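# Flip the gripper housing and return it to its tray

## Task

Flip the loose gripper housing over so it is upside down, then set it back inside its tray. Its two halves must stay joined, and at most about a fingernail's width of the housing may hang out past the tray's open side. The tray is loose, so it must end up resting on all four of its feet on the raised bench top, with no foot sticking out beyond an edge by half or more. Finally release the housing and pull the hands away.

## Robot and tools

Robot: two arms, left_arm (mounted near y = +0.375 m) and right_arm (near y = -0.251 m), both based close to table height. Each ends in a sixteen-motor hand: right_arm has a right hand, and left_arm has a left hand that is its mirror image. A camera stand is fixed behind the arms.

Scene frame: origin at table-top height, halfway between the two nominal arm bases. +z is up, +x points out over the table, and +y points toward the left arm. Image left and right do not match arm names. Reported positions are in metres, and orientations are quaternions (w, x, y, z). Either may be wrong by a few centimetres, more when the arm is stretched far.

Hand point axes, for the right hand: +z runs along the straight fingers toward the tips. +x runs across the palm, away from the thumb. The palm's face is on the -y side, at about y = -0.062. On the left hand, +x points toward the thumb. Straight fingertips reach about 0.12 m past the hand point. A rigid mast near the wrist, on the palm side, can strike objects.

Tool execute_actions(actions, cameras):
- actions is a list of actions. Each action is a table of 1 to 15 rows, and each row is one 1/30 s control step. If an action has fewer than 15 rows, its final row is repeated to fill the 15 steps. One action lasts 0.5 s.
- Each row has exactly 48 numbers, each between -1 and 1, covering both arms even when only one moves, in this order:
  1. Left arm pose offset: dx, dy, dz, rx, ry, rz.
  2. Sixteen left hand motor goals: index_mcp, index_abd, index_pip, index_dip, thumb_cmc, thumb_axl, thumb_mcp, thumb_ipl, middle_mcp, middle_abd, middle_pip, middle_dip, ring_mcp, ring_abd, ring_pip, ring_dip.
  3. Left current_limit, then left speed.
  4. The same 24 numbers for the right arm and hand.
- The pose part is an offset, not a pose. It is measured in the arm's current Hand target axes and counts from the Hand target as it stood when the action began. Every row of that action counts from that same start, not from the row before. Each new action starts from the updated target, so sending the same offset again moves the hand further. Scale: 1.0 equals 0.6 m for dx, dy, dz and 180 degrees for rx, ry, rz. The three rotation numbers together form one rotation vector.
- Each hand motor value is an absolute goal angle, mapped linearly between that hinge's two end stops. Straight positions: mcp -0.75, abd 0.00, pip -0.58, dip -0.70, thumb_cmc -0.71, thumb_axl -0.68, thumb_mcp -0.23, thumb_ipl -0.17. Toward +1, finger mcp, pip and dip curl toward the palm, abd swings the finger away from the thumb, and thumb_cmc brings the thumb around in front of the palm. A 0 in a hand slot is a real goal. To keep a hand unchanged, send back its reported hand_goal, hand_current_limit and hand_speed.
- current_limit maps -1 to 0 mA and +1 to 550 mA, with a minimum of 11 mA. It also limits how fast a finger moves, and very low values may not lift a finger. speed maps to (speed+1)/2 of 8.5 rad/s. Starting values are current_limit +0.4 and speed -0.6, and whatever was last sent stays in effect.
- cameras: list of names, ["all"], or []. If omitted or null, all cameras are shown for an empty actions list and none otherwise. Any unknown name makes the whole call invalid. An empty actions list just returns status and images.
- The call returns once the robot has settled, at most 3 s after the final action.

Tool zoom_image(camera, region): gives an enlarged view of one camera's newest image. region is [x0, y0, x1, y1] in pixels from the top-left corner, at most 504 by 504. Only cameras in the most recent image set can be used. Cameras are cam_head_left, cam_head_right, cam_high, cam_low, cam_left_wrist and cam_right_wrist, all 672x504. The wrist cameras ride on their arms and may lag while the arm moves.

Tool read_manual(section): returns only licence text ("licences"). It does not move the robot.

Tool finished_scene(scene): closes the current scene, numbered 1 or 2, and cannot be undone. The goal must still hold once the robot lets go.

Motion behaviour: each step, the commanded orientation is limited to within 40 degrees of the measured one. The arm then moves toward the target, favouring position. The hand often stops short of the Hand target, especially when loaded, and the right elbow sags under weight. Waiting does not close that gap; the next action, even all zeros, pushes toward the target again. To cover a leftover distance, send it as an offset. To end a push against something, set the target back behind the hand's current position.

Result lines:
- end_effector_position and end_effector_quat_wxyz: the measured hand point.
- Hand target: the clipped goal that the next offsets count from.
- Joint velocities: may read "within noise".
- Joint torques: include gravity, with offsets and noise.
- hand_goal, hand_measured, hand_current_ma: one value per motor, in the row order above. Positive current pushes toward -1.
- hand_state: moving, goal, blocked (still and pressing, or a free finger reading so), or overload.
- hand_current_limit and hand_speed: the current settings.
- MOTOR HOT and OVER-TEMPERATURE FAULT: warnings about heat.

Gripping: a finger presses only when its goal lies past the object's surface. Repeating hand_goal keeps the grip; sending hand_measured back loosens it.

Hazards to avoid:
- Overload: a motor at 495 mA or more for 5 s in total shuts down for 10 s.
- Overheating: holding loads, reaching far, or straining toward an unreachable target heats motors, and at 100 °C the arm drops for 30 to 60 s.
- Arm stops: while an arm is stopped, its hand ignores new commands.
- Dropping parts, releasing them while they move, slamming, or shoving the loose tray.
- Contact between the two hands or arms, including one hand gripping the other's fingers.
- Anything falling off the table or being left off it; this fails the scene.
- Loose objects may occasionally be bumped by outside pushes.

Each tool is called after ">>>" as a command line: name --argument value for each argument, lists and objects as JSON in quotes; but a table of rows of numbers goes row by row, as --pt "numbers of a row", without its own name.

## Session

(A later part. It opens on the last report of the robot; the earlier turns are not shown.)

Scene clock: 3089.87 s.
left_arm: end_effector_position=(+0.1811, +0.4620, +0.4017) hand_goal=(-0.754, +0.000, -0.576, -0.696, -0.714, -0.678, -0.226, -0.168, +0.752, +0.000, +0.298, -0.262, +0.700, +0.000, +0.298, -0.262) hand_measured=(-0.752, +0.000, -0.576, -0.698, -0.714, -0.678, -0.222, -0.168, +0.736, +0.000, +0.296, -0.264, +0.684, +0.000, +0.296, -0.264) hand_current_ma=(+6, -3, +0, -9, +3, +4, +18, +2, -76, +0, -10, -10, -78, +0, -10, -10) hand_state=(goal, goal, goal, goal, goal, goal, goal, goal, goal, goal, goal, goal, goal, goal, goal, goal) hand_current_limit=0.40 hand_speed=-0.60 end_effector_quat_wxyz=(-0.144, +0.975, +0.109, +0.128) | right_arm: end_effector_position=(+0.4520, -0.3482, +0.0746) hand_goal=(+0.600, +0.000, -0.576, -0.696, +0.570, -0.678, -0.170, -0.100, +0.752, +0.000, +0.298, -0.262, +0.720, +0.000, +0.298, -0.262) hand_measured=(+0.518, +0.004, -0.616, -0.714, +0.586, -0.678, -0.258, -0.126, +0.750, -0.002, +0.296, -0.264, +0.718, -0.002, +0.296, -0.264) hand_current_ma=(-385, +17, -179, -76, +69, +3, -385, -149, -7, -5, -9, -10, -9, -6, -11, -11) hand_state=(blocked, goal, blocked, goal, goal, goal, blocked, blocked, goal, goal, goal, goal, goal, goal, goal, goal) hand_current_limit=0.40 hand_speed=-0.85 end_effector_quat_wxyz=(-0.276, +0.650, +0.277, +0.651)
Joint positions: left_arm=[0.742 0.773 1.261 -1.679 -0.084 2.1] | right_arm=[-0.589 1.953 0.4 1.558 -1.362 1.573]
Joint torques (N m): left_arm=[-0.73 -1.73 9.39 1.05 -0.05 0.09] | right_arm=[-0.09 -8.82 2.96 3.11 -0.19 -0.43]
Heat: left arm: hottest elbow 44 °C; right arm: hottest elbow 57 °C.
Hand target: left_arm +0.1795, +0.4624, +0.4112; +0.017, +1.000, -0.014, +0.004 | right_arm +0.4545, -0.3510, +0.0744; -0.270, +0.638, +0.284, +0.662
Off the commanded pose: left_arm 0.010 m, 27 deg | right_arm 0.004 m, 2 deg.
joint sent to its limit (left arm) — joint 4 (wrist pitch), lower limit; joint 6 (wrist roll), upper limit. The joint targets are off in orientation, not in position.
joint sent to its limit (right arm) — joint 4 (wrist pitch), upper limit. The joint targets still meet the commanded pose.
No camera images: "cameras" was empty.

>>> execute_actions --actions '[[[0,0,0,0,0,0,-0.754,0,-0.576,-0.696,-0.714,-0.678,-0.226,-0.168,0.753,0,0.299,-0.261,0.70,0,0.299,-0.261,0.4,-0.6,-0.012,0.012,0,0,0,0,0.60,0,-0.576,-0.696,0.57,-0.678,-0.17,-0.1,0.753,0,0.299,-0.261,0.72,0,0.299,-0.261,0.4,-0.85]]]' --cameras '["cam_head_left", "cam_high"]'

>>> zoom_image --camera "cam_head_left" --region '[370, 250, 490, 370]'

>>> zoom_image --camera "cam_high" --region '[160, 160, 260, 260]'

Scene clock: 3099.13 s.
left_arm: end_effector_position=(+0.1811, +0.4620, +0.4017) hand_goal=(-0.754, +0.000, -0.576, -0.696, -0.714, -0.678, -0.226, -0.168, +0.752, +0.000, +0.298, -0.262, +0.700, +0.000, +0.298, -0.262) hand_measured=(-0.752, +0.000, -0.576, -0.698, -0.714, -0.678, -0.222, -0.168, +0.736, +0.000, +0.296, -0.264, +0.684, +0.000, +0.296, -0.264) hand_current_ma=(+6, -3, +0, -9, +3, +4, +18, +2, -76, +0, -10, -10, -78, +0, -10, -10) hand_state=(goal, goal, goal, goal, goal, goal, goal, goal, goal, goal, goal, goal, goal, goal, goal, goal) hand_current_limit=0.40 hand_speed=-0.60 end_effector_quat_wxyz=(-0.144, +0.975, +0.109, +0.128) | right_arm: end_effector_position=(+0.4583, -0.3513, +0.0714) hand_goal=(+0.600, +0.000, -0.576, -0.696, +0.570, -0.678, -0.170, -0.100, +0.752, +0.000, +0.298, -0.262, +0.720, +0.000, +0.298, -0.262) hand_measured=(+0.518, +0.018, -0.618, -0.714, +0.586, -0.678, -0.258, -0.126, +0.750, -0.002, +0.296, -0.264, +0.718, -0.002, +0.296, -0.264) hand_current_ma=(-385, +63, -185, -79, +69, +3, -385, -150, -7, -5, -9, -10, -9, -6, -11, -11) hand_state=(blocked, goal, blocked, goal, goal, goal, blocked, blocked, goal, goal, goal, goal, goal, goal, goal, goal) hand_current_limit=0.40 hand_speed=-0.85 end_effector_quat_wxyz=(-0.273, +0.645, +0.288, +0.653)
Joint positions: left_arm=[0.742 0.773 1.261 -1.679 -0.084 2.1] | right_arm=[-0.591 1.978 0.426 1.561 -1.376 1.557]
Joint torques (N m): left_arm=[-0.91 -1.73 9.39 1.09 -0.06 0.1] | right_arm=[1.2 -8.41 2.67 2.67 -0.22 -0.24]
Heat: left arm: hottest elbow 44 °C; right arm: hottest elbow 55 °C.
Hand target: left_arm +0.1795, +0.4624, +0.4112; +0.017, +1.000, -0.014, +0.004 | right_arm +0.4599, -0.3560, +0.0673; -0.270, +0.639, +0.284, +0.662
Off the commanded pose: left_arm 0.010 m, 27 deg | right_arm 0.006 m, 1 deg.
joint sent to its limit (left arm) — joint 4 (wrist pitch), lower limit; joint 6 (wrist roll), upper limit. The joint targets are off in orientation, not in position.
joint sent to its limit (right arm) — joint 4 (wrist pitch), upper limit. The joint targets still meet the commanded pose.
Images, in order (width x height): cam_head_left 672x504, cam_high 672x504.

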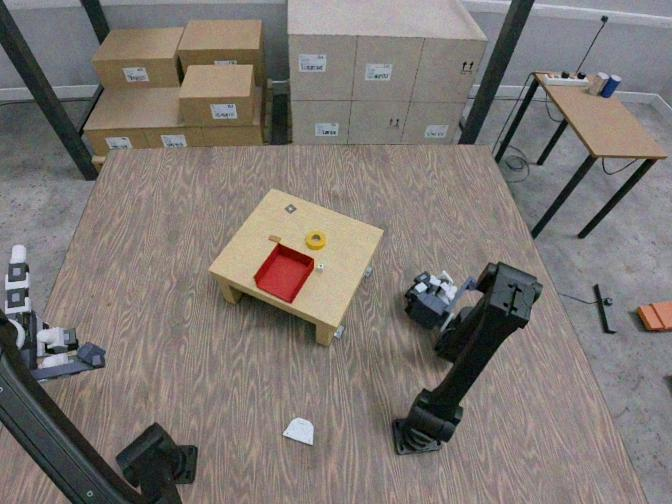

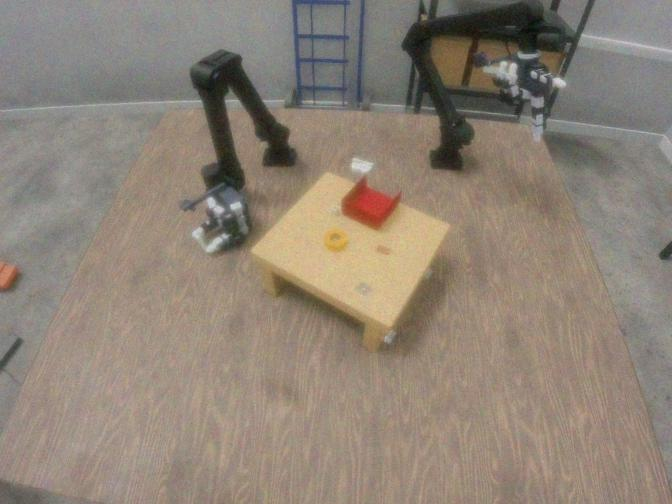

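Scaled by 4.200 from the camera's 672x504 image, which has a finer 960x720 frame.

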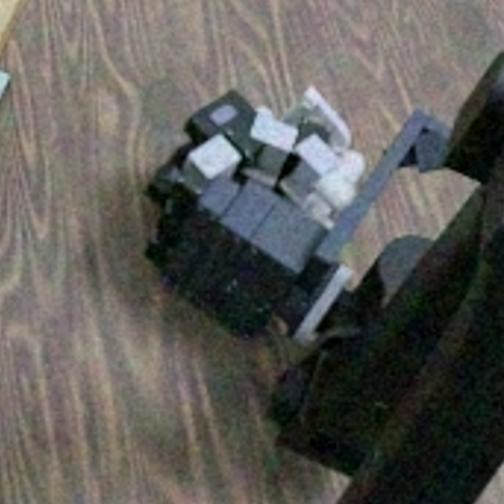

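Scaled by 5.040 from the camera's 672x504 image, which has a finer 960x720 frame.

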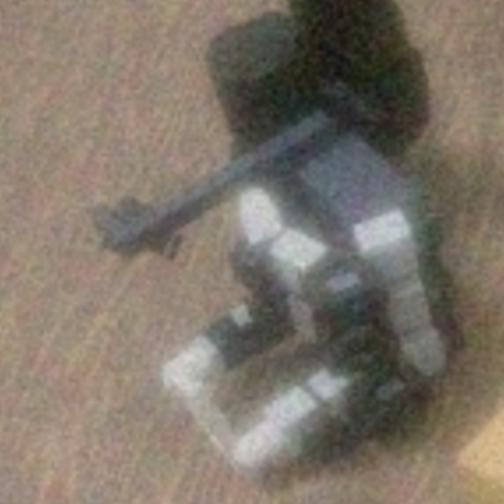

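>>> execute_actions --actions '[[[0,0,0,0,0,0,-0.754,0,-0.576,-0.696,-0.714,-0.678,-0.226,-0.168,0.753,0,0.299,-0.261,0.70,0,0.299,-0.261,0.4,-0.6,-0.008,0,0,0,0,0,0.57,0,-0.576,-0.696,0.57,-0.678,-0.19,-0.1,0.753,0,0.299,-0.261,0.72,0,0.299,-0.261,0.4,-0.85]],[[0,0,0,0,0,0,-0.754,0,-0.576,-0.696,-0.714,-0.678,-0.226,-0.168,0.753,0,0.299,-0.261,0.70,0,0.299,-0.261,0.4,-0.6,0,-0.035,0,0,0,0,0.55,0,-0.576,-0.696,0.57,-0.678,-0.215,-0.1,0.753,0,0.299,-0.261,0.72,0,0.299,-0.261,0.4,-0.85]]]' --cameras '["cam_head_left", "cam_high"]'

>>> zoom_image --camera "cam_high" --region '[160, 160, 260, 260]'

Scene clock: 3116.27 s.
left_arm: end_effector_position=(+0.1811, +0.4620, +0.4017) hand_goal=(-0.754, +0.000, -0.576, -0.696, -0.714, -0.678, -0.226, -0.168, +0.752, +0.000, +0.298, -0.262, +0.700, +0.000, +0.298, -0.262) hand_measured=(-0.752, +0.000, -0.576, -0.698, -0.714, -0.678, -0.222, -0.168, +0.736, +0.000, +0.296, -0.264, +0.684, +0.000, +0.296, -0.264) hand_current_ma=(+6, -3, +0, -9, +3, +4, +18, +2, -76, +0, -10, -10, -78, +0, -10, -10) hand_state=(goal, goal, goal, goal, goal, goal, goal, goal, goal, goal, goal, goal, goal, goal, goal, goal) hand_current_limit=0.40 hand_speed=-0.60 end_effector_quat_wxyz=(-0.144, +0.975, +0.109, +0.128) | right_arm: end_effector_position=(+0.4461, -0.3458, +0.0623) hand_goal=(+0.550, +0.000, -0.576, -0.696, +0.570, -0.678, -0.216, -0.100, +0.752, +0.000, +0.298, -0.262, +0.720, +0.000, +0.298, -0.262) hand_measured=(+0.544, +0.002, -0.582, -0.700, +0.562, -0.678, -0.218, -0.102, +0.750, -0.002, +0.296, -0.264, +0.718, -0.002, +0.296, -0.264) hand_current_ma=(-29, +4, -21, -13, -34, +3, -10, -12, -7, -5, -9, -10, -9, -6, -11, -11) hand_state=(goal, goal, goal, goal, goal, goal, goal, goal, goal, goal, goal, goal, goal, goal, goal, goal) hand_current_limit=0.40 hand_speed=-0.85 end_effector_quat_wxyz=(-0.271, +0.652, +0.281, +0.650)
Joint positions: left_arm=[0.742 0.773 1.261 -1.679 -0.084 2.1] | right_arm=[-0.59 1.993 0.389 1.564 -1.361 1.52]
Joint torques (N m): left_arm=[-0.32 -1.67 9.42 1.03 -0.04 0.1] | right_arm=[1.03 -9.58 1.11 2.76 0.07 -0.44]
Heat: left arm: hottest elbow 44 °C; right arm: hottest elbow 53 °C.
Hand target: left_arm +0.1795, +0.4624, +0.4112; +0.017, +1.000, -0.014, +0.004 | right_arm +0.4449, -0.3416, +0.0619; -0.270, +0.639, +0.284, +0.662
Off the commanded pose: left_arm 0.010 m, 27 deg | right_arm 0.005 m, 2 deg.
joint sent to its limit (left arm) — joint 4 (wrist pitch), lower limit; joint 6 (wrist roll), upper limit. The joint targets are off in orientation, not in position.
joint sent to its limit (right arm) — joint 4 (wrist pitch), upper limit. The joint targets still meet the commanded pose.
Images, in order (width x height): cam_head_left 672x504, cam_high 672x504.

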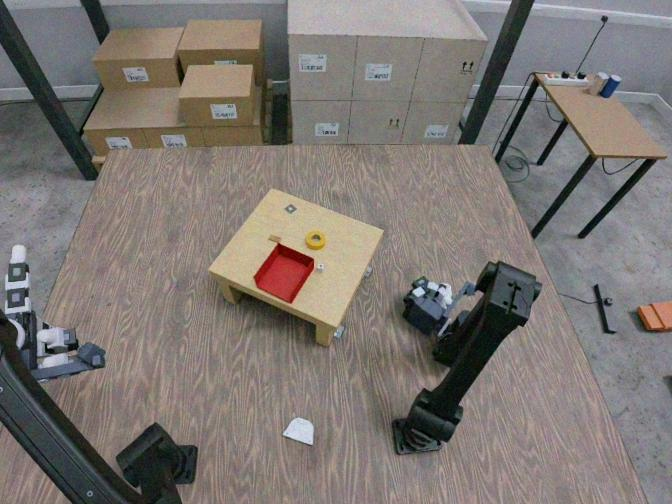

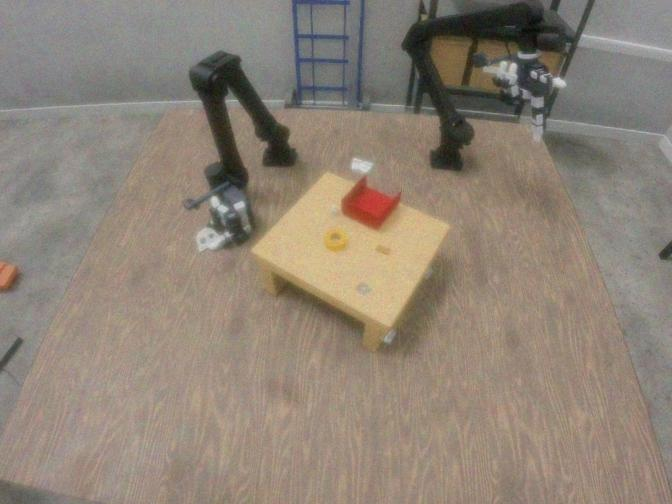

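Scaled by 5.040 from the camera's 672x504 image, which has a finer 960x720 frame.

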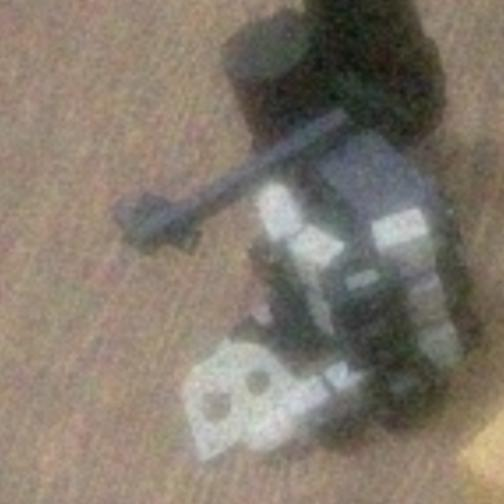

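>>> execute_actions --actions '[[[0,0,0,0,0,0,-0.754,0,-0.576,-0.696,-0.714,-0.678,-0.226,-0.168,0.753,0,0.299,-0.261,0.70,0,0.299,-0.261,0.4,-0.6,0,0,0,0,0,0,0.46,0,-0.576,-0.696,0.57,-0.678,-0.32,-0.1,0.753,0,0.299,-0.261,0.72,0,0.299,-0.261,0.4,-0.85]],[[0,0,0,0,0,0,-0.754,0,-0.576,-0.696,-0.714,-0.678,-0.226,-0.168,0.753,0,0.299,-0.261,0.70,0,0.299,-0.261,0.4,-0.6,0.0667,0,0,0,0,0,0.40,0,-0.576,-0.696,0.57,-0.678,-0.40,-0.1,0.753,0,0.299,-0.261,0.72,0,0.299,-0.261,0.4,-0.8]],[[0,0,0,0,0,0,-0.754,0,-0.576,-0.696,-0.714,-0.678,-0.226,-0.168,0.753,0,0.299,-0.261,0.70,0,0.299,-0.261,0.4,-0.6,0.09,0,0,0,0,0,0.40,0,-0.576,-0.696,0.57,-0.678,-0.40,-0.1,0.753,0,0.299,-0.261,0.72,0,0.299,-0.261,0.4,-0.8]]]' --cameras '["cam_head_left", "cam_high", "cam_head_right"]'

>>> zoom_image --camera "cam_high" --region '[170, 180, 250, 260]'

>>> zoom_image --camera "cam_head_right" --region '[360, 220, 480, 340]'

Scene clock: 3130.70 s.
left_arm: end_effector_position=(+0.1811, +0.4620, +0.4017) hand_goal=(-0.754, +0.000, -0.576, -0.696, -0.714, -0.678, -0.226, -0.168, +0.752, +0.000, +0.298, -0.262, +0.700, +0.000, +0.298, -0.262) hand_measured=(-0.752, +0.000, -0.576, -0.698, -0.714, -0.678, -0.222, -0.168, +0.736, +0.000, +0.296, -0.264, +0.684, +0.000, +0.296, -0.264) hand_current_ma=(+6, -3, +0, -9, +3, +4, +18, +2, -76, +0, -10, -10, -78, +0, -10, -10) hand_state=(goal, goal, goal, goal, goal, goal, goal, goal, goal, goal, goal, goal, goal, goal, goal, goal) hand_current_limit=0.40 hand_speed=-0.60 end_effector_quat_wxyz=(-0.144, +0.975, +0.109, +0.128) | right_arm: end_effector_position=(+0.4422, -0.3410, +0.1500) hand_goal=(+0.400, +0.000, -0.576, -0.696, +0.570, -0.678, -0.400, -0.100, +0.752, +0.000, +0.298, -0.262, +0.720, +0.000, +0.298, -0.262) hand_measured=(+0.402, -0.002, -0.576, -0.698, +0.560, -0.678, -0.398, -0.102, +0.750, -0.002, +0.296, -0.264, +0.718, -0.002, +0.296, -0.264) hand_current_ma=(+7, -8, -1, -7, -42, +3, +8, -11, -7, -5, -9, -10, -9, -6, -11, -11) hand_state=(goal, goal, goal, goal, goal, goal, goal, goal, goal, goal, goal, goal, goal, goal, goal, goal) hand_current_limit=0.40 hand_speed=-0.80 end_effector_quat_wxyz=(-0.275, +0.637, +0.283, +0.662)
Joint positions: left_arm=[0.742 0.773 1.261 -1.679 -0.084 2.1] | right_arm=[-0.59 1.655 0.351 1.44 -1.37 1.679]
Joint torques (N m): left_arm=[-0.79 -1.9 9.44 1.01 -0.05 0.11] | right_arm=[0.97 -10.75 3.38 1.59 0.06 -0.24]
Heat: left arm: hottest elbow 44 °C; right arm: hottest elbow 51 °C.
Hand target: left_arm +0.1795, +0.4624, +0.4112; +0.017, +1.000, -0.014, +0.004 | right_arm +0.4413, -0.3411, +0.1557; -0.270, +0.639, +0.284, +0.662
Off the commanded pose: left_arm 0.010 m, 27 deg | right_arm 0.006 m, 1 deg.
joint sent to its limit (left arm) — joint 4 (wrist pitch), lower limit; joint 6 (wrist roll), upper limit. The joint targets are off in orientation, not in position.
Images, in order (width x height): cam_head_left 672x504, cam_head_right 672x504, cam_high 672x504.

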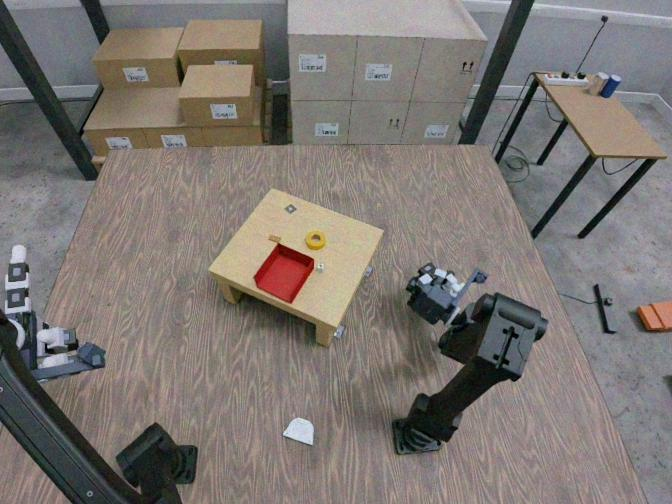

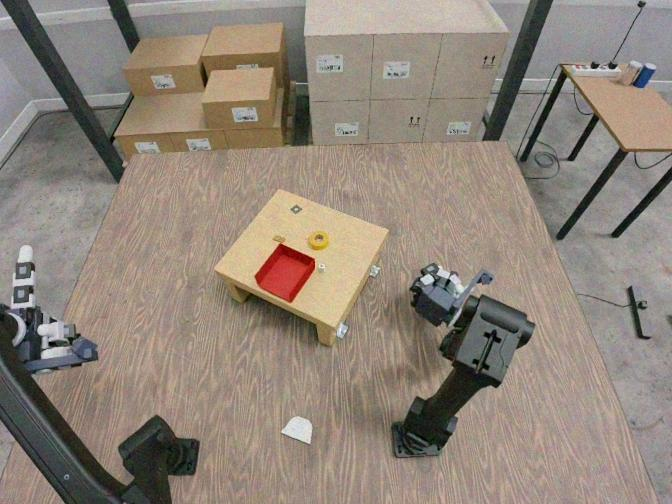

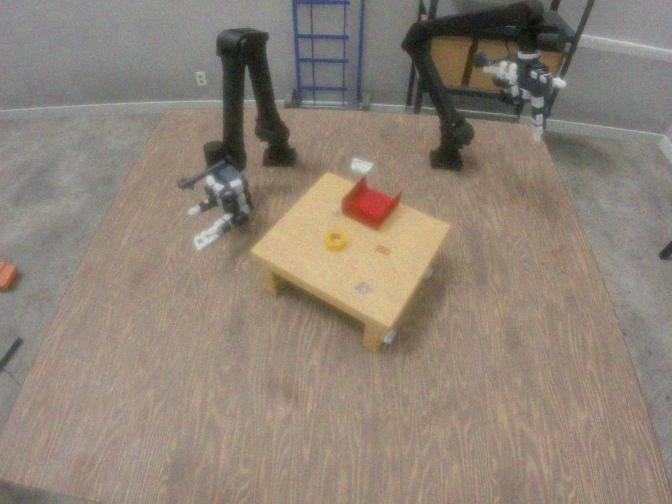

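Scaled by 6.300 from the camera's 672x504 image, which has a finer 960x720 frame.

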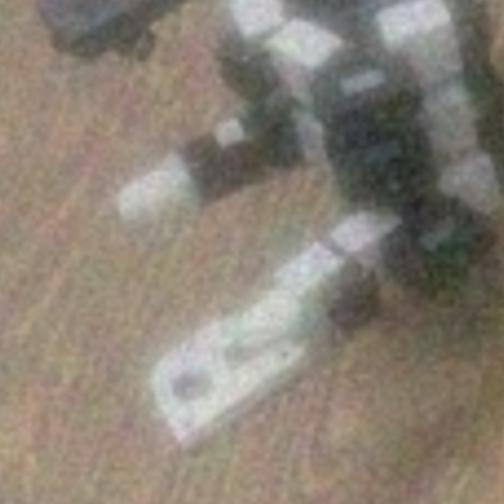

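Scaled by 4.200 from the camera's 672x504 image, which has a finer 960x720 frame.

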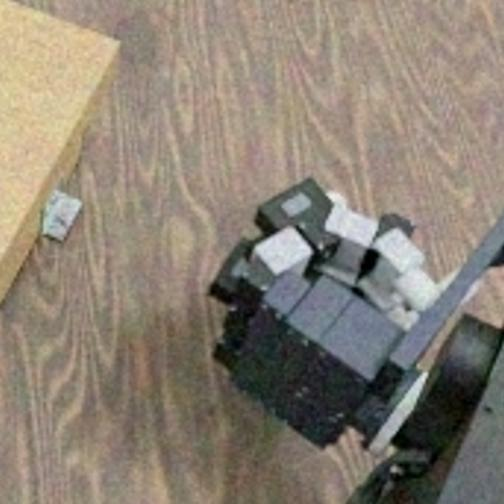

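>>> execute_actions --actions '[[[0,0,0,0,0,0,-0.754,0,-0.576,-0.696,-0.714,-0.678,-0.226,-0.168,0.753,0,0.299,-0.261,0.70,0,0.299,-0.261,0.4,-0.6,0.1,-0.02,0,0,0,0,0.40,0,-0.576,-0.696,0.57,-0.678,-0.40,-0.1,0.753,0,0.299,-0.261,0.72,0,0.299,-0.261,0.4,-0.8]],[[0,0,0,0,0,0,-0.754,0,-0.576,-0.696,-0.714,-0.678,-0.226,-0.168,0.753,0,0.299,-0.261,0.70,0,0.299,-0.261,0.4,-0.6,0.12,-0.03,0,0,0,0,0.40,0,-0.576,-0.696,0.57,-0.678,-0.40,-0.1,0.753,0,0.299,-0.261,0.72,0,0.299,-0.261,0.4,-0.8]],[[0,0,0,0,0,0,-0.754,0,-0.576,-0.696,-0.714,-0.678,-0.226,-0.168,0.753,0,0.299,-0.261,0.70,0,0.299,-0.261,0.4,-0.6,0.12,0,0,0,0,0,0.40,0,-0.576,-0.696,0.57,-0.678,-0.40,-0.1,0.753,0,0.299,-0.261,0.72,0,0.299,-0.261,0.4,-0.8]],[[0,0,0,0,0,0,-0.754,0,-0.576,-0.696,-0.714,-0.678,-0.226,-0.168,0.753,0,0.299,-0.261,0.70,0,0.299,-0.261,0.4,-0.6,-0.0313,-0.0253,0,0,0,0.125,0.40,0,-0.576,-0.696,0.57,-0.678,-0.40,-0.1,0.753,0,0.299,-0.261,0.72,0,0.299,-0.261,0.4,-0.8]],[[0,0,0,0,0,0,-0.754,0,-0.576,-0.696,-0.714,-0.678,-0.226,-0.168,0.753,0,0.299,-0.261,0.70,0,0.299,-0.261,0.4,-0.6,-0.0513,-0.0253,0,0,0,0.125,0.40,0,-0.576,-0.696,0.57,-0.678,-0.40,-0.1,0.753,0,0.299,-0.261,0.72,0,0.299,-0.261,0.4,-0.8]],[[0,0,0,0,0,0,-0.754,0,-0.576,-0.696,-0.714,-0.678,-0.226,-0.168,0.753,0,0.299,-0.261,0.70,0,0.299,-0.261,0.4,-0.6,-0.0513,-0.0253,0,0,0,0.125,0.40,0,-0.576,-0.696,0.57,-0.678,-0.40,-0.1,0.753,0,0.299,-0.261,0.72,0,0.299,-0.261,0.4,-0.8]],[[0,0,0,0,0,0,-0.754,0,-0.576,-0.696,-0.714,-0.678,-0.226,-0.168,0.753,0,0.299,-0.261,0.70,0,0.299,-0.261,0.4,-0.6,-0.0513,-0.0253,0,0,0,0.125,0.40,0,-0.576,-0.696,0.57,-0.678,-0.40,-0.1,0.753,0,0.299,-0.261,0.72,0,0.299,-0.261,0.4,-0.8]]]' --cameras '["cam_head_left", "cam_high"]'

>>> zoom_image --camera "cam_high" --region '[160, 160, 260, 260]'

Scene clock: 3166.23 s.
left_arm: end_effector_position=(+0.1811, +0.4620, +0.4017) hand_goal=(-0.754, +0.000, -0.576, -0.696, -0.714, -0.678, -0.226, -0.168, +0.752, +0.000, +0.298, -0.262, +0.700, +0.000, +0.298, -0.262) hand_measured=(-0.752, +0.000, -0.576, -0.698, -0.714, -0.678, -0.222, -0.168, +0.736, +0.000, +0.296, -0.264, +0.684, +0.000, +0.296, -0.264) hand_current_ma=(+6, -3, +0, -9, +3, +4, +18, +2, -76, +0, -10, -10, -78, +0, -10, -10) hand_state=(goal, goal, goal, goal, goal, goal, goal, goal, goal, goal, goal, goal, goal, goal, goal, goal) hand_current_limit=0.40 hand_speed=-0.60 end_effector_quat_wxyz=(-0.144, +0.975, +0.109, +0.128) | right_arm: end_effector_position=(+0.3261, -0.2411, +0.2835) hand_goal=(+0.400, +0.000, -0.576, -0.696, +0.570, -0.678, -0.400, -0.100, +0.752, +0.000, +0.298, -0.262, +0.720, +0.000, +0.298, -0.262) hand_measured=(+0.402, -0.002, -0.576, -0.698, +0.568, -0.678, -0.398, -0.102, +0.750, -0.002, +0.296, -0.264, +0.718, -0.002, +0.296, -0.264) hand_current_ma=(+7, -10, -1, -7, -10, +3, +8, -10, -10, -5, -9, -10, -9, -6, -11, -11) hand_state=(goal, goal, goal, goal, goal, goal, goal, goal, goal, goal, goal, goal, goal, goal, goal, goal) hand_current_limit=0.40 hand_speed=-0.80 end_effector_quat_wxyz=(+0.659, -0.699, +0.193, -0.200)
Joint positions: left_arm=[0.742 0.773 1.261 -1.679 -0.084 2.1] | right_arm=[-0.562 0.98 0.813 -0.858 -1.51 2.09]
Joint torques (N m): left_arm=[-0.56 -1.73 9.4 1.06 -0.05 0.11] | right_arm=[0.26 -3.25 14.48 0.85 -1.32 0.1]
Heat: left arm: hottest elbow 44 °C; right arm: hottest elbow 50 °C.
Hand target: left_arm +0.1795, +0.4624, +0.4112; +0.017, +1.000, -0.014, +0.004 | right_arm +0.3361, -0.2449, +0.3052; +0.659, -0.652, +0.251, -0.277
Off the commanded pose: left_arm 0.010 m, 27 deg | right_arm 0.024 m, 12 deg.
joint sent to its limit (left arm) — joint 4 (wrist pitch), lower limit; joint 6 (wrist roll), upper limit. The joint targets are off in orientation, not in position.
joint sent to its limit (right arm) — joint 6 (wrist roll), upper limit. The joint targets are off in orientation, not in position.
Images, in order (width x height): cam_head_left 672x504, cam_high 672x504.

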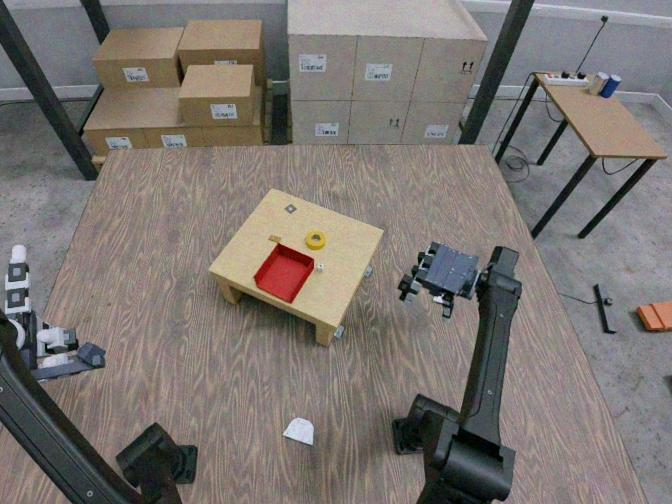

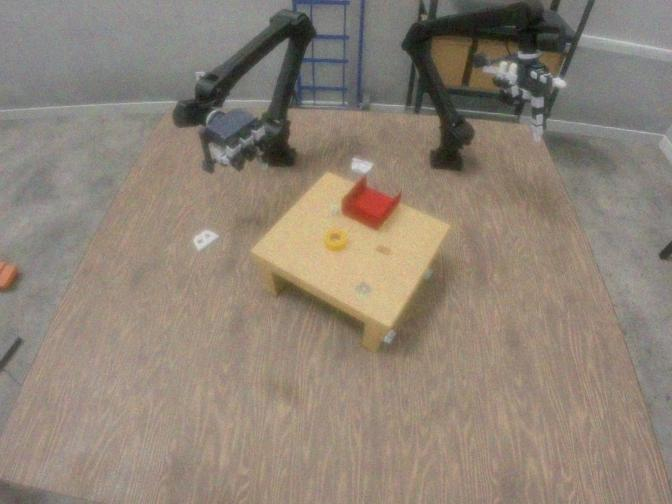

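Scaled by 5.040 from the camera's 672x504 image, which has a finer 960x720 frame.

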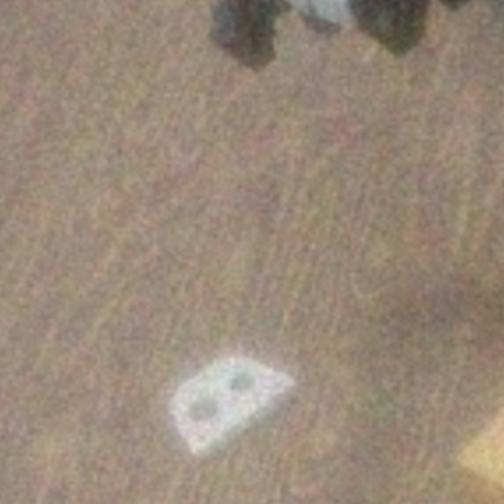

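>>> execute_actions --actions '[[[0,0,0,0,0,0,-0.754,0,-0.576,-0.696,-0.714,-0.678,-0.226,-0.168,0.753,0,0.299,-0.261,0.70,0,0.299,-0.261,0.4,-0.6,0,-0.08,0,0,-0.0667,0,0.40,0,-0.576,-0.696,0.57,-0.678,-0.40,-0.1,0.753,0,0.299,-0.261,0.72,0,0.299,-0.261,0.4,-0.8]],[[0,0,0,0,0,0,-0.754,0,-0.576,-0.696,-0.714,-0.678,-0.226,-0.168,0.753,0,0.299,-0.261,0.70,0,0.299,-0.261,0.4,-0.6,-0.0897,-0.08,0.1032,0,-0.0833,0,0.40,0,-0.576,-0.696,0.57,-0.678,-0.40,-0.1,0.753,0,0.299,-0.261,0.72,0,0.299,-0.261,0.4,-0.8]],[[0,0,0,0,0,0,-0.754,0,-0.576,-0.696,-0.714,-0.678,-0.226,-0.168,0.753,0,0.299,-0.261,0.70,0,0.299,-0.261,0.4,-0.6,-0.0897,0,0.1032,0,-0.0833,0,0.40,0,-0.576,-0.696,0.57,-0.678,-0.40,-0.1,0.753,0,0.299,-0.261,0.72,0,0.299,-0.261,0.4,-0.8]]]' --cameras '["cam_head_left", "cam_head_right"]'

>>> zoom_image --camera "cam_head_left" --region '[390, 250, 490, 350]'

>>> zoom_image --camera "cam_head_left" --region '[260, 390, 340, 470]'

Scene clock: 3189.43 s.
left_arm: end_effector_position=(+0.1811, +0.4620, +0.4017) hand_goal=(-0.754, +0.000, -0.576, -0.696, -0.714, -0.678, -0.226, -0.168, +0.752, +0.000, +0.298, -0.262, +0.700, +0.000, +0.298, -0.262) hand_measured=(-0.752, +0.000, -0.576, -0.698, -0.714, -0.678, -0.222, -0.168, +0.736, +0.000, +0.296, -0.264, +0.684, +0.000, +0.296, -0.264) hand_current_ma=(+6, -3, +0, -9, +3, +4, +18, +2, -76, +0, -10, -10, -78, +0, -10, -10) hand_state=(goal, goal, goal, goal, goal, goal, goal, goal, goal, goal, goal, goal, goal, goal, goal, goal) hand_current_limit=0.40 hand_speed=-0.60 end_effector_quat_wxyz=(-0.144, +0.975, +0.109, +0.128) | right_arm: end_effector_position=(+0.2789, -0.0910, +0.3787) hand_goal=(+0.400, +0.000, -0.576, -0.696, +0.570, -0.678, -0.400, -0.100, +0.752, +0.000, +0.298, -0.262, +0.720, +0.000, +0.298, -0.262) hand_measured=(+0.402, -0.002, -0.576, -0.698, +0.570, -0.678, -0.398, -0.102, +0.748, -0.002, +0.296, -0.264, +0.718, -0.002, +0.296, -0.264) hand_current_ma=(+10, -5, -1, -7, -2, +3, +5, -9, -15, -5, -9, -10, -12, -6, -11, -11) hand_state=(goal, goal, goal, goal, goal, goal, goal, goal, goal, goal, goal, goal, goal, goal, goal, goal) hand_current_limit=0.40 hand_speed=-0.80 end_effector_quat_wxyz=(+0.704, -0.710, +0.014, -0.023)
Joint positions: left_arm=[0.742 0.773 1.261 -1.679 -0.084 2.1] | right_arm=[-0.077 0.968 1.037 -1.105 -1.56 2.092]
Joint torques (N m): left_arm=[-0.73 -1.67 9.47 1.06 -0.07 0.09] | right_arm=[0.97 -3.43 14.37 1.09 -1.13 0.14]
Heat: left arm: hottest elbow 44 °C; right arm: hottest elbow 58 °C.
Hand target: left_arm +0.1795, +0.4624, +0.4112; +0.017, +1.000, -0.014, +0.004 | right_arm +0.2859, -0.0887, +0.3987; +0.706, -0.708, -0.002, -0.025
Off the commanded pose: left_arm 0.010 m, 27 deg | right_arm 0.021 m, 2 deg.
joint sent to its limit (left arm) — joint 4 (wrist pitch), lower limit; joint 6 (wrist roll), upper limit. The joint targets are off in orientation, not in position.
joint sent to its limit (right arm) — joint 5 (wrist yaw), lower limit; joint 6 (wrist roll), upper limit. The joint targets still meet the commanded pose.
Images, in order (width x height): cam_head_left 672x504, cam_head_right 672x504.

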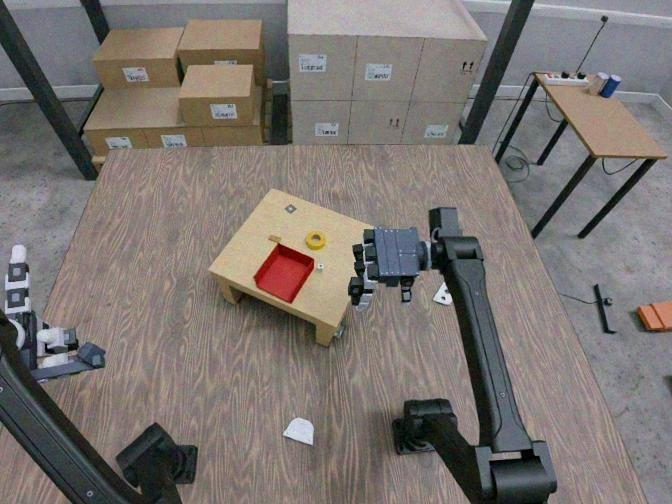

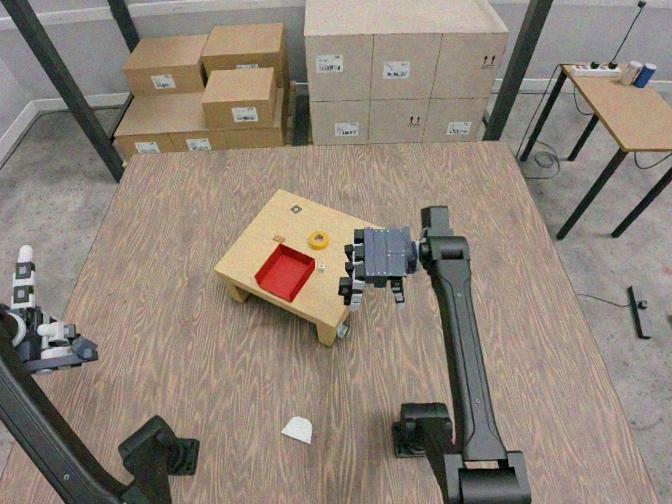

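Scaled by 5.040 from the camera's 672x504 image, which has a finer 960x720 frame.

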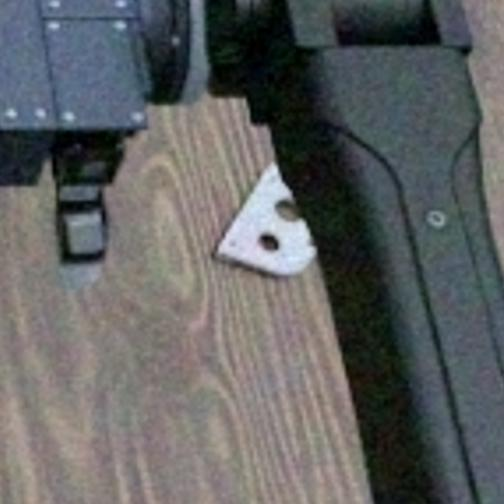

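Scaled by 6.300 from the camera's 672x504 image, which has a finer 960x720 frame.

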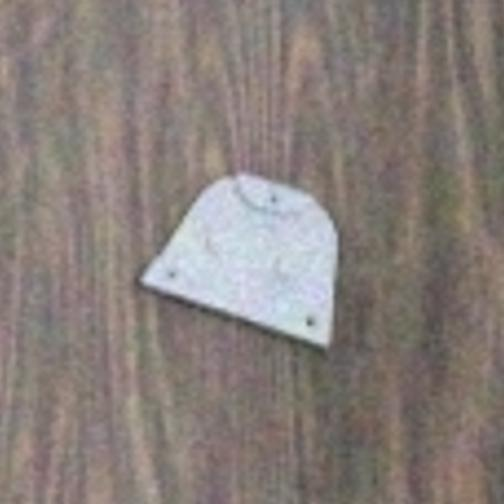

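>>> execute_actions --actions '[[[0,0,0,0,0,0,-0.754,0,-0.576,-0.696,-0.714,-0.678,-0.226,-0.168,0.753,0,0.299,-0.261,0.70,0,0.299,-0.261,0.4,-0.6,-0.078,0,0.1056,0,-0.0806,0,0.40,0,-0.576,-0.696,0.57,-0.678,-0.40,-0.1,0.753,0,0.299,-0.261,0.72,0,0.299,-0.261,0.4,-0.8]],[[0,0,0,0,0,0,-0.754,0,-0.576,-0.696,-0.714,-0.678,-0.226,-0.168,0.753,0,0.299,-0.261,0.70,0,0.299,-0.261,0.4,-0.6,-0.078,0,0.1056,0,-0.0806,0,0.40,0,-0.576,-0.696,0.57,-0.678,-0.40,-0.1,0.753,0,0.299,-0.261,0.72,0,0.299,-0.261,0.4,-0.8]],[[0,0,0,0,0,0,-0.754,0,-0.576,-0.696,-0.714,-0.678,-0.226,-0.168,0.753,0,0.299,-0.261,0.70,0,0.299,-0.261,0.4,-0.6,-0.078,0,0.1056,0,-0.0806,0,0.40,0,-0.576,-0.696,0.57,-0.678,-0.40,-0.1,0.753,0,0.299,-0.261,0.72,0,0.299,-0.261,0.4,-0.8]],[[0,0,0,0,0,0,-0.754,0,-0.576,-0.696,-0.714,-0.678,-0.226,-0.168,0.753,0,0.299,-0.261,0.70,0,0.299,-0.261,0.4,-0.6,-0.078,0,0.1056,0,-0.0806,0,0.40,0,-0.576,-0.696,0.57,-0.678,-0.40,-0.1,0.753,0,0.299,-0.261,0.72,0,0.299,-0.261,0.4,-0.8]]]' --cameras '["cam_head_left", "cam_head_right"]'

Scene clock: 3215.03 s.
left_arm: end_effector_position=(+0.1811, +0.4620, +0.4017) hand_goal=(-0.754, +0.000, -0.576, -0.696, -0.714, -0.678, -0.226, -0.168, +0.752, +0.000, +0.298, -0.262, +0.700, +0.000, +0.298, -0.262) hand_measured=(-0.752, +0.000, -0.576, -0.698, -0.714, -0.678, -0.222, -0.168, +0.736, +0.000, +0.296, -0.264, +0.684, +0.000, +0.296, -0.264) hand_current_ma=(+6, -3, +0, -9, +3, +4, +18, +2, -76, +0, -10, -10, -78, +0, -10, -10) hand_state=(goal, goal, goal, goal, goal, goal, goal, goal, goal, goal, goal, goal, goal, goal, goal, goal) hand_current_limit=0.40 hand_speed=-0.60 end_effector_quat_wxyz=(-0.144, +0.975, +0.109, +0.128) | right_arm: end_effector_position=(+0.0296, +0.0700, +0.3676) hand_goal=(+0.400, +0.000, -0.576, -0.696, +0.570, -0.678, -0.400, -0.100, +0.752, +0.000, +0.298, -0.262, +0.720, +0.000, +0.298, -0.262) hand_measured=(+0.402, +0.000, -0.576, -0.698, +0.570, -0.678, -0.400, -0.102, +0.748, -0.002, +0.296, -0.264, +0.716, -0.002, +0.296, -0.264) hand_current_ma=(+10, -3, +0, -7, +0, +3, +3, -8, -16, -5, -9, -10, -13, -6, -11, -11) hand_state=(goal, goal, goal, goal, goal, goal, goal, goal, goal, goal, goal, goal, goal, goal, goal, goal) hand_current_limit=0.40 hand_speed=-0.80 end_effector_quat_wxyz=(+0.620, -0.642, -0.314, +0.324)
Joint positions: left_arm=[0.742 0.773 1.261 -1.679 -0.084 2.1] | right_arm=[0.917 1.011 1.04 -1.107 -1.546 2.092]
Joint torques (N m): left_arm=[-0.62 -1.79 9.36 1.06 -0.02 0.09] | right_arm=[1.38 -4.31 15.04 0.81 -0.71 0.01]
Heat: left arm: hottest elbow 44 °C; right arm: hottest elbow 61 °C.
Hand target: left_arm +0.1795, +0.4624, +0.4112; +0.017, +1.000, -0.014, +0.004 | right_arm +0.0342, +0.0789, +0.3883; +0.616, -0.631, -0.344, +0.322
Off the commanded pose: left_arm 0.010 m, 27 deg | right_arm 0.023 m, 4 deg.
joint sent to its limit (left arm) — joint 4 (wrist pitch), lower limit; joint 6 (wrist roll), upper limit. The joint targets are off in orientation, not in position.
Images, in order (width x height): cam_head_left 672x504, cam_head_right 672x504.

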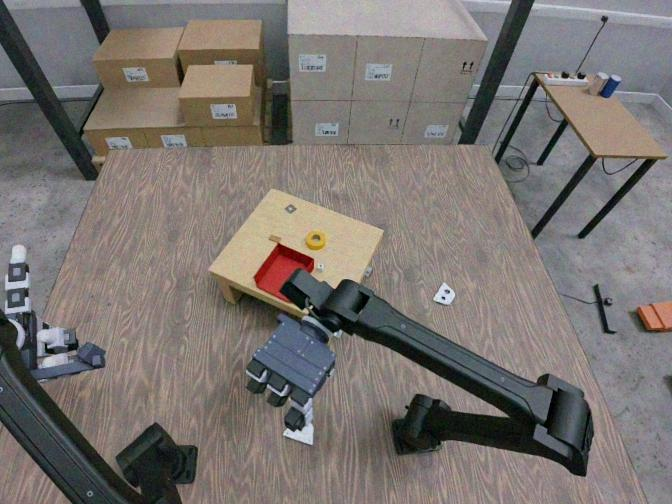

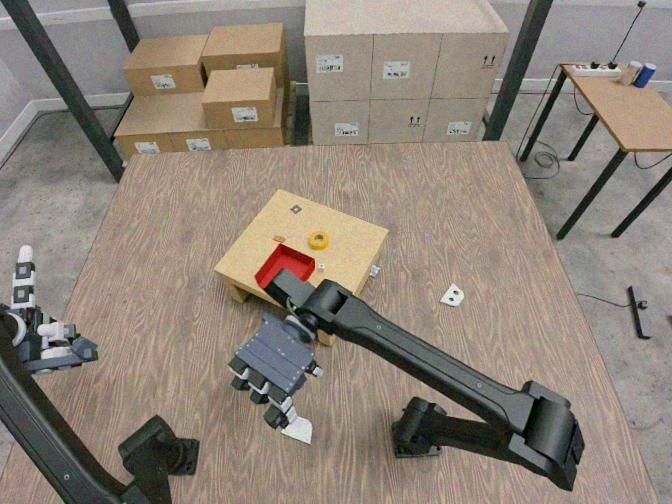

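>>> zoom_image --camera "cam_head_left" --region '[230, 360, 350, 480]'

>>> zoom_image --camera "cam_head_left" --region '[400, 250, 500, 350]'

Scaled by 4.200 from the camera's 672x504 image, which has a finer 960x720 frame.

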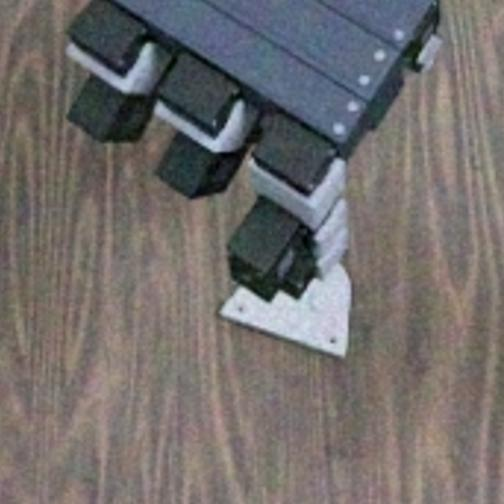

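Scaled by 5.040 from the camera's 672x504 image, which has a finer 960x720 frame.

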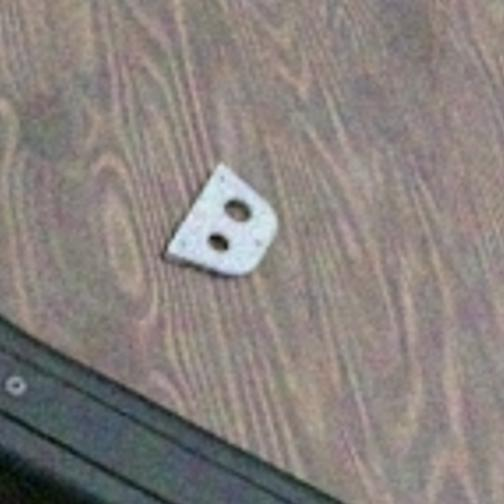

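>>> execute_actions --actions '[[[0,0,0,0,0,0,-0.754,0,-0.576,-0.696,-0.714,-0.678,-0.226,-0.168,0.753,0,0.299,-0.261,0.70,0,0.299,-0.261,0.4,-0.6,0.025,0.06,0.051,0,0,0,0.40,0,-0.576,-0.696,0.57,-0.678,-0.42,-0.1,0.753,0,0.299,-0.261,0.72,0,0.299,-0.261,0.4,-0.8]],[[0,0,0,0,0,0,-0.754,0,-0.576,-0.696,-0.714,-0.678,-0.226,-0.168,0.753,0,0.299,-0.261,0.70,0,0.299,-0.261,0.4,-0.6,0,0.11,0.004,0,0,0,0.40,0,-0.576,-0.696,0.57,-0.678,-0.42,-0.1,0.753,0,0.299,-0.261,0.72,0,0.299,-0.261,0.4,-0.8]],[[0,0,0,0,0,0,-0.754,0,-0.576,-0.696,-0.714,-0.678,-0.226,-0.168,0.753,0,0.299,-0.261,0.70,0,0.299,-0.261,0.4,-0.6,0,0.11,0.004,0,0,0,0.40,0,-0.576,-0.696,0.57,-0.678,-0.42,-0.1,0.753,0,0.299,-0.261,0.72,0,0.299,-0.261,0.4,-0.8]]]' --cameras '["cam_head_left", "cam_head_right", "cam_high"]'

>>> zoom_image --camera "cam_head_left" --region '[230, 370, 350, 490]'

>>> zoom_image --camera "cam_high" --region '[310, 110, 410, 210]'

Scene clock: 3250.37 s.
left_arm: end_effector_position=(+0.1811, +0.4620, +0.4017) hand_goal=(-0.754, +0.000, -0.576, -0.696, -0.714, -0.678, -0.226, -0.168, +0.752, +0.000, +0.298, -0.262, +0.700, +0.000, +0.298, -0.262) hand_measured=(-0.752, +0.000, -0.576, -0.698, -0.714, -0.678, -0.222, -0.168, +0.736, +0.000, +0.296, -0.264, +0.684, +0.000, +0.296, -0.264) hand_current_ma=(+6, -3, +0, -9, +3, +4, +18, +2, -76, +0, -10, -10, -78, +0, -10, -10) hand_state=(goal, goal, goal, goal, goal, goal, goal, goal, goal, goal, goal, goal, goal, goal, goal, goal) hand_current_limit=0.40 hand_speed=-0.60 end_effector_quat_wxyz=(-0.144, +0.975, +0.109, +0.128) | right_arm: end_effector_position=(+0.0222, +0.1083, +0.2191) hand_goal=(+0.400, +0.000, -0.576, -0.696, +0.570, -0.678, -0.420, -0.100, +0.752, +0.000, +0.298, -0.262, +0.720, +0.000, +0.298, -0.262) hand_measured=(+0.402, +0.000, -0.576, -0.698, +0.570, -0.678, -0.416, -0.102, +0.748, -0.002, +0.296, -0.264, +0.716, -0.002, +0.296, -0.264) hand_current_ma=(+10, -3, +0, -7, +0, +3, +18, -8, -16, -5, -9, -10, -13, -6, -11, -11) hand_state=(goal, goal, goal, goal, goal, goal, goal, goal, goal, goal, goal, goal, goal, goal, goal, goal) hand_current_limit=0.40 hand_speed=-0.80 end_effector_quat_wxyz=(+0.604, -0.631, -0.357, +0.332)
Joint positions: left_arm=[0.742 0.773 1.261 -1.679 -0.084 2.1] | right_arm=[1.017 1.196 0.784 -0.63 -1.513 2.089]
Joint torques (N m): left_arm=[-0.73 -1.55 9.35 1.02 -0.03 0.11] | right_arm=[1.67 -7.41 8.73 2.33 -0.82 0.2]
Heat: left arm: hottest elbow 44 °C; right arm: hottest elbow 72 °C.
Hand target: left_arm +0.1795, +0.4624, +0.4112; +0.017, +1.000, -0.014, +0.004 | right_arm +0.0196, +0.1103, +0.2194; +0.616, -0.632, -0.344, +0.322
Off the commanded pose: left_arm 0.010 m, 27 deg | right_arm 0.003 m, 2 deg.
joint sent to its limit (left arm) — joint 4 (wrist pitch), lower limit; joint 6 (wrist roll), upper limit. The joint targets are off in orientation, not in position.
joint sent to its limit (right arm) — joint 6 (wrist roll), upper limit. The joint targets are off in orientation, not in position.
Images, in order (width x height): cam_head_left 672x504, cam_head_right 672x504, cam_high 672x504.

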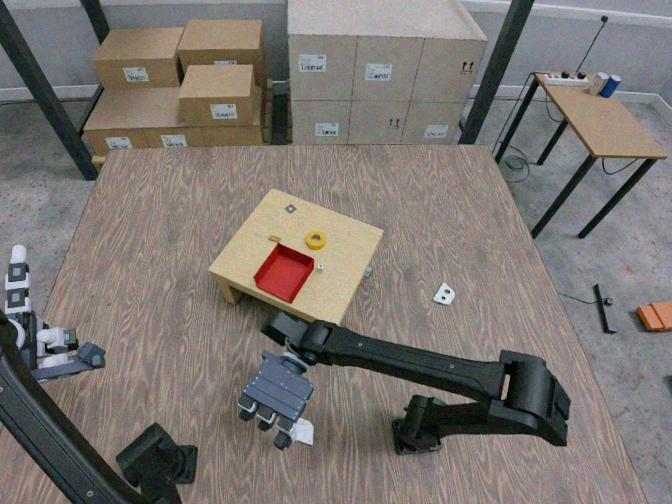

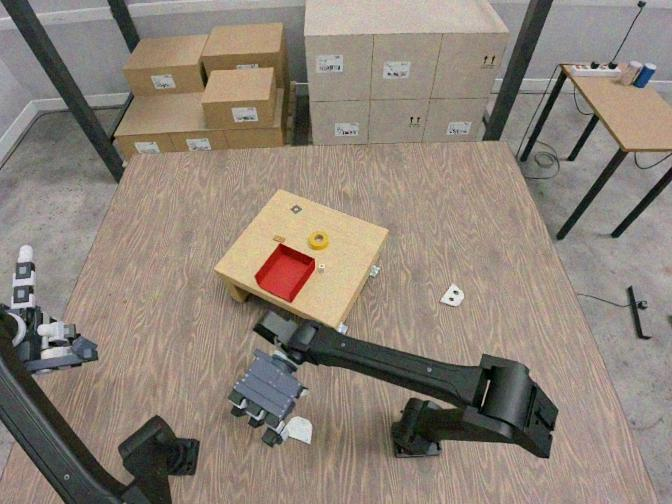

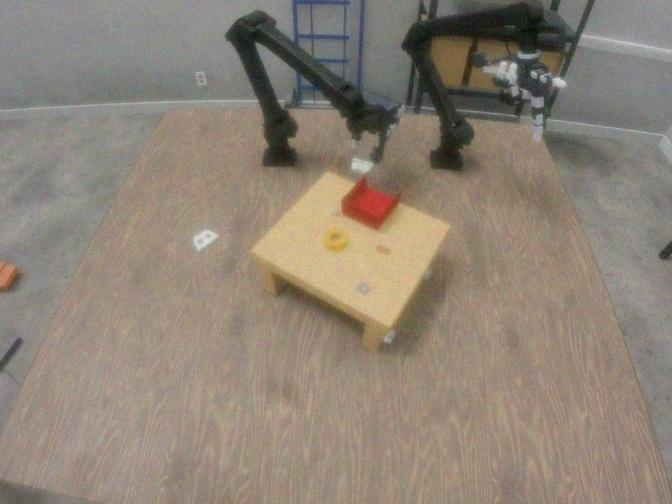

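Scaled by 4.200 from the camera's 672x504 image, which has a finer 960x720 frame.

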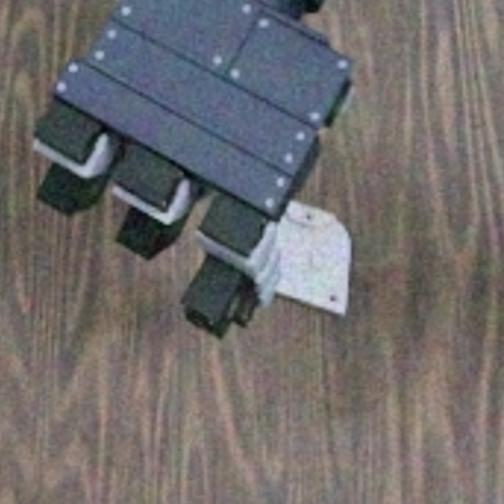

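Scaled by 5.040 from the camera's 672x504 image, which has a finer 960x720 frame.

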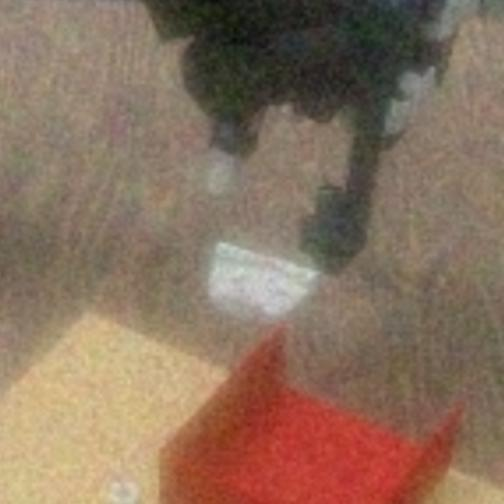

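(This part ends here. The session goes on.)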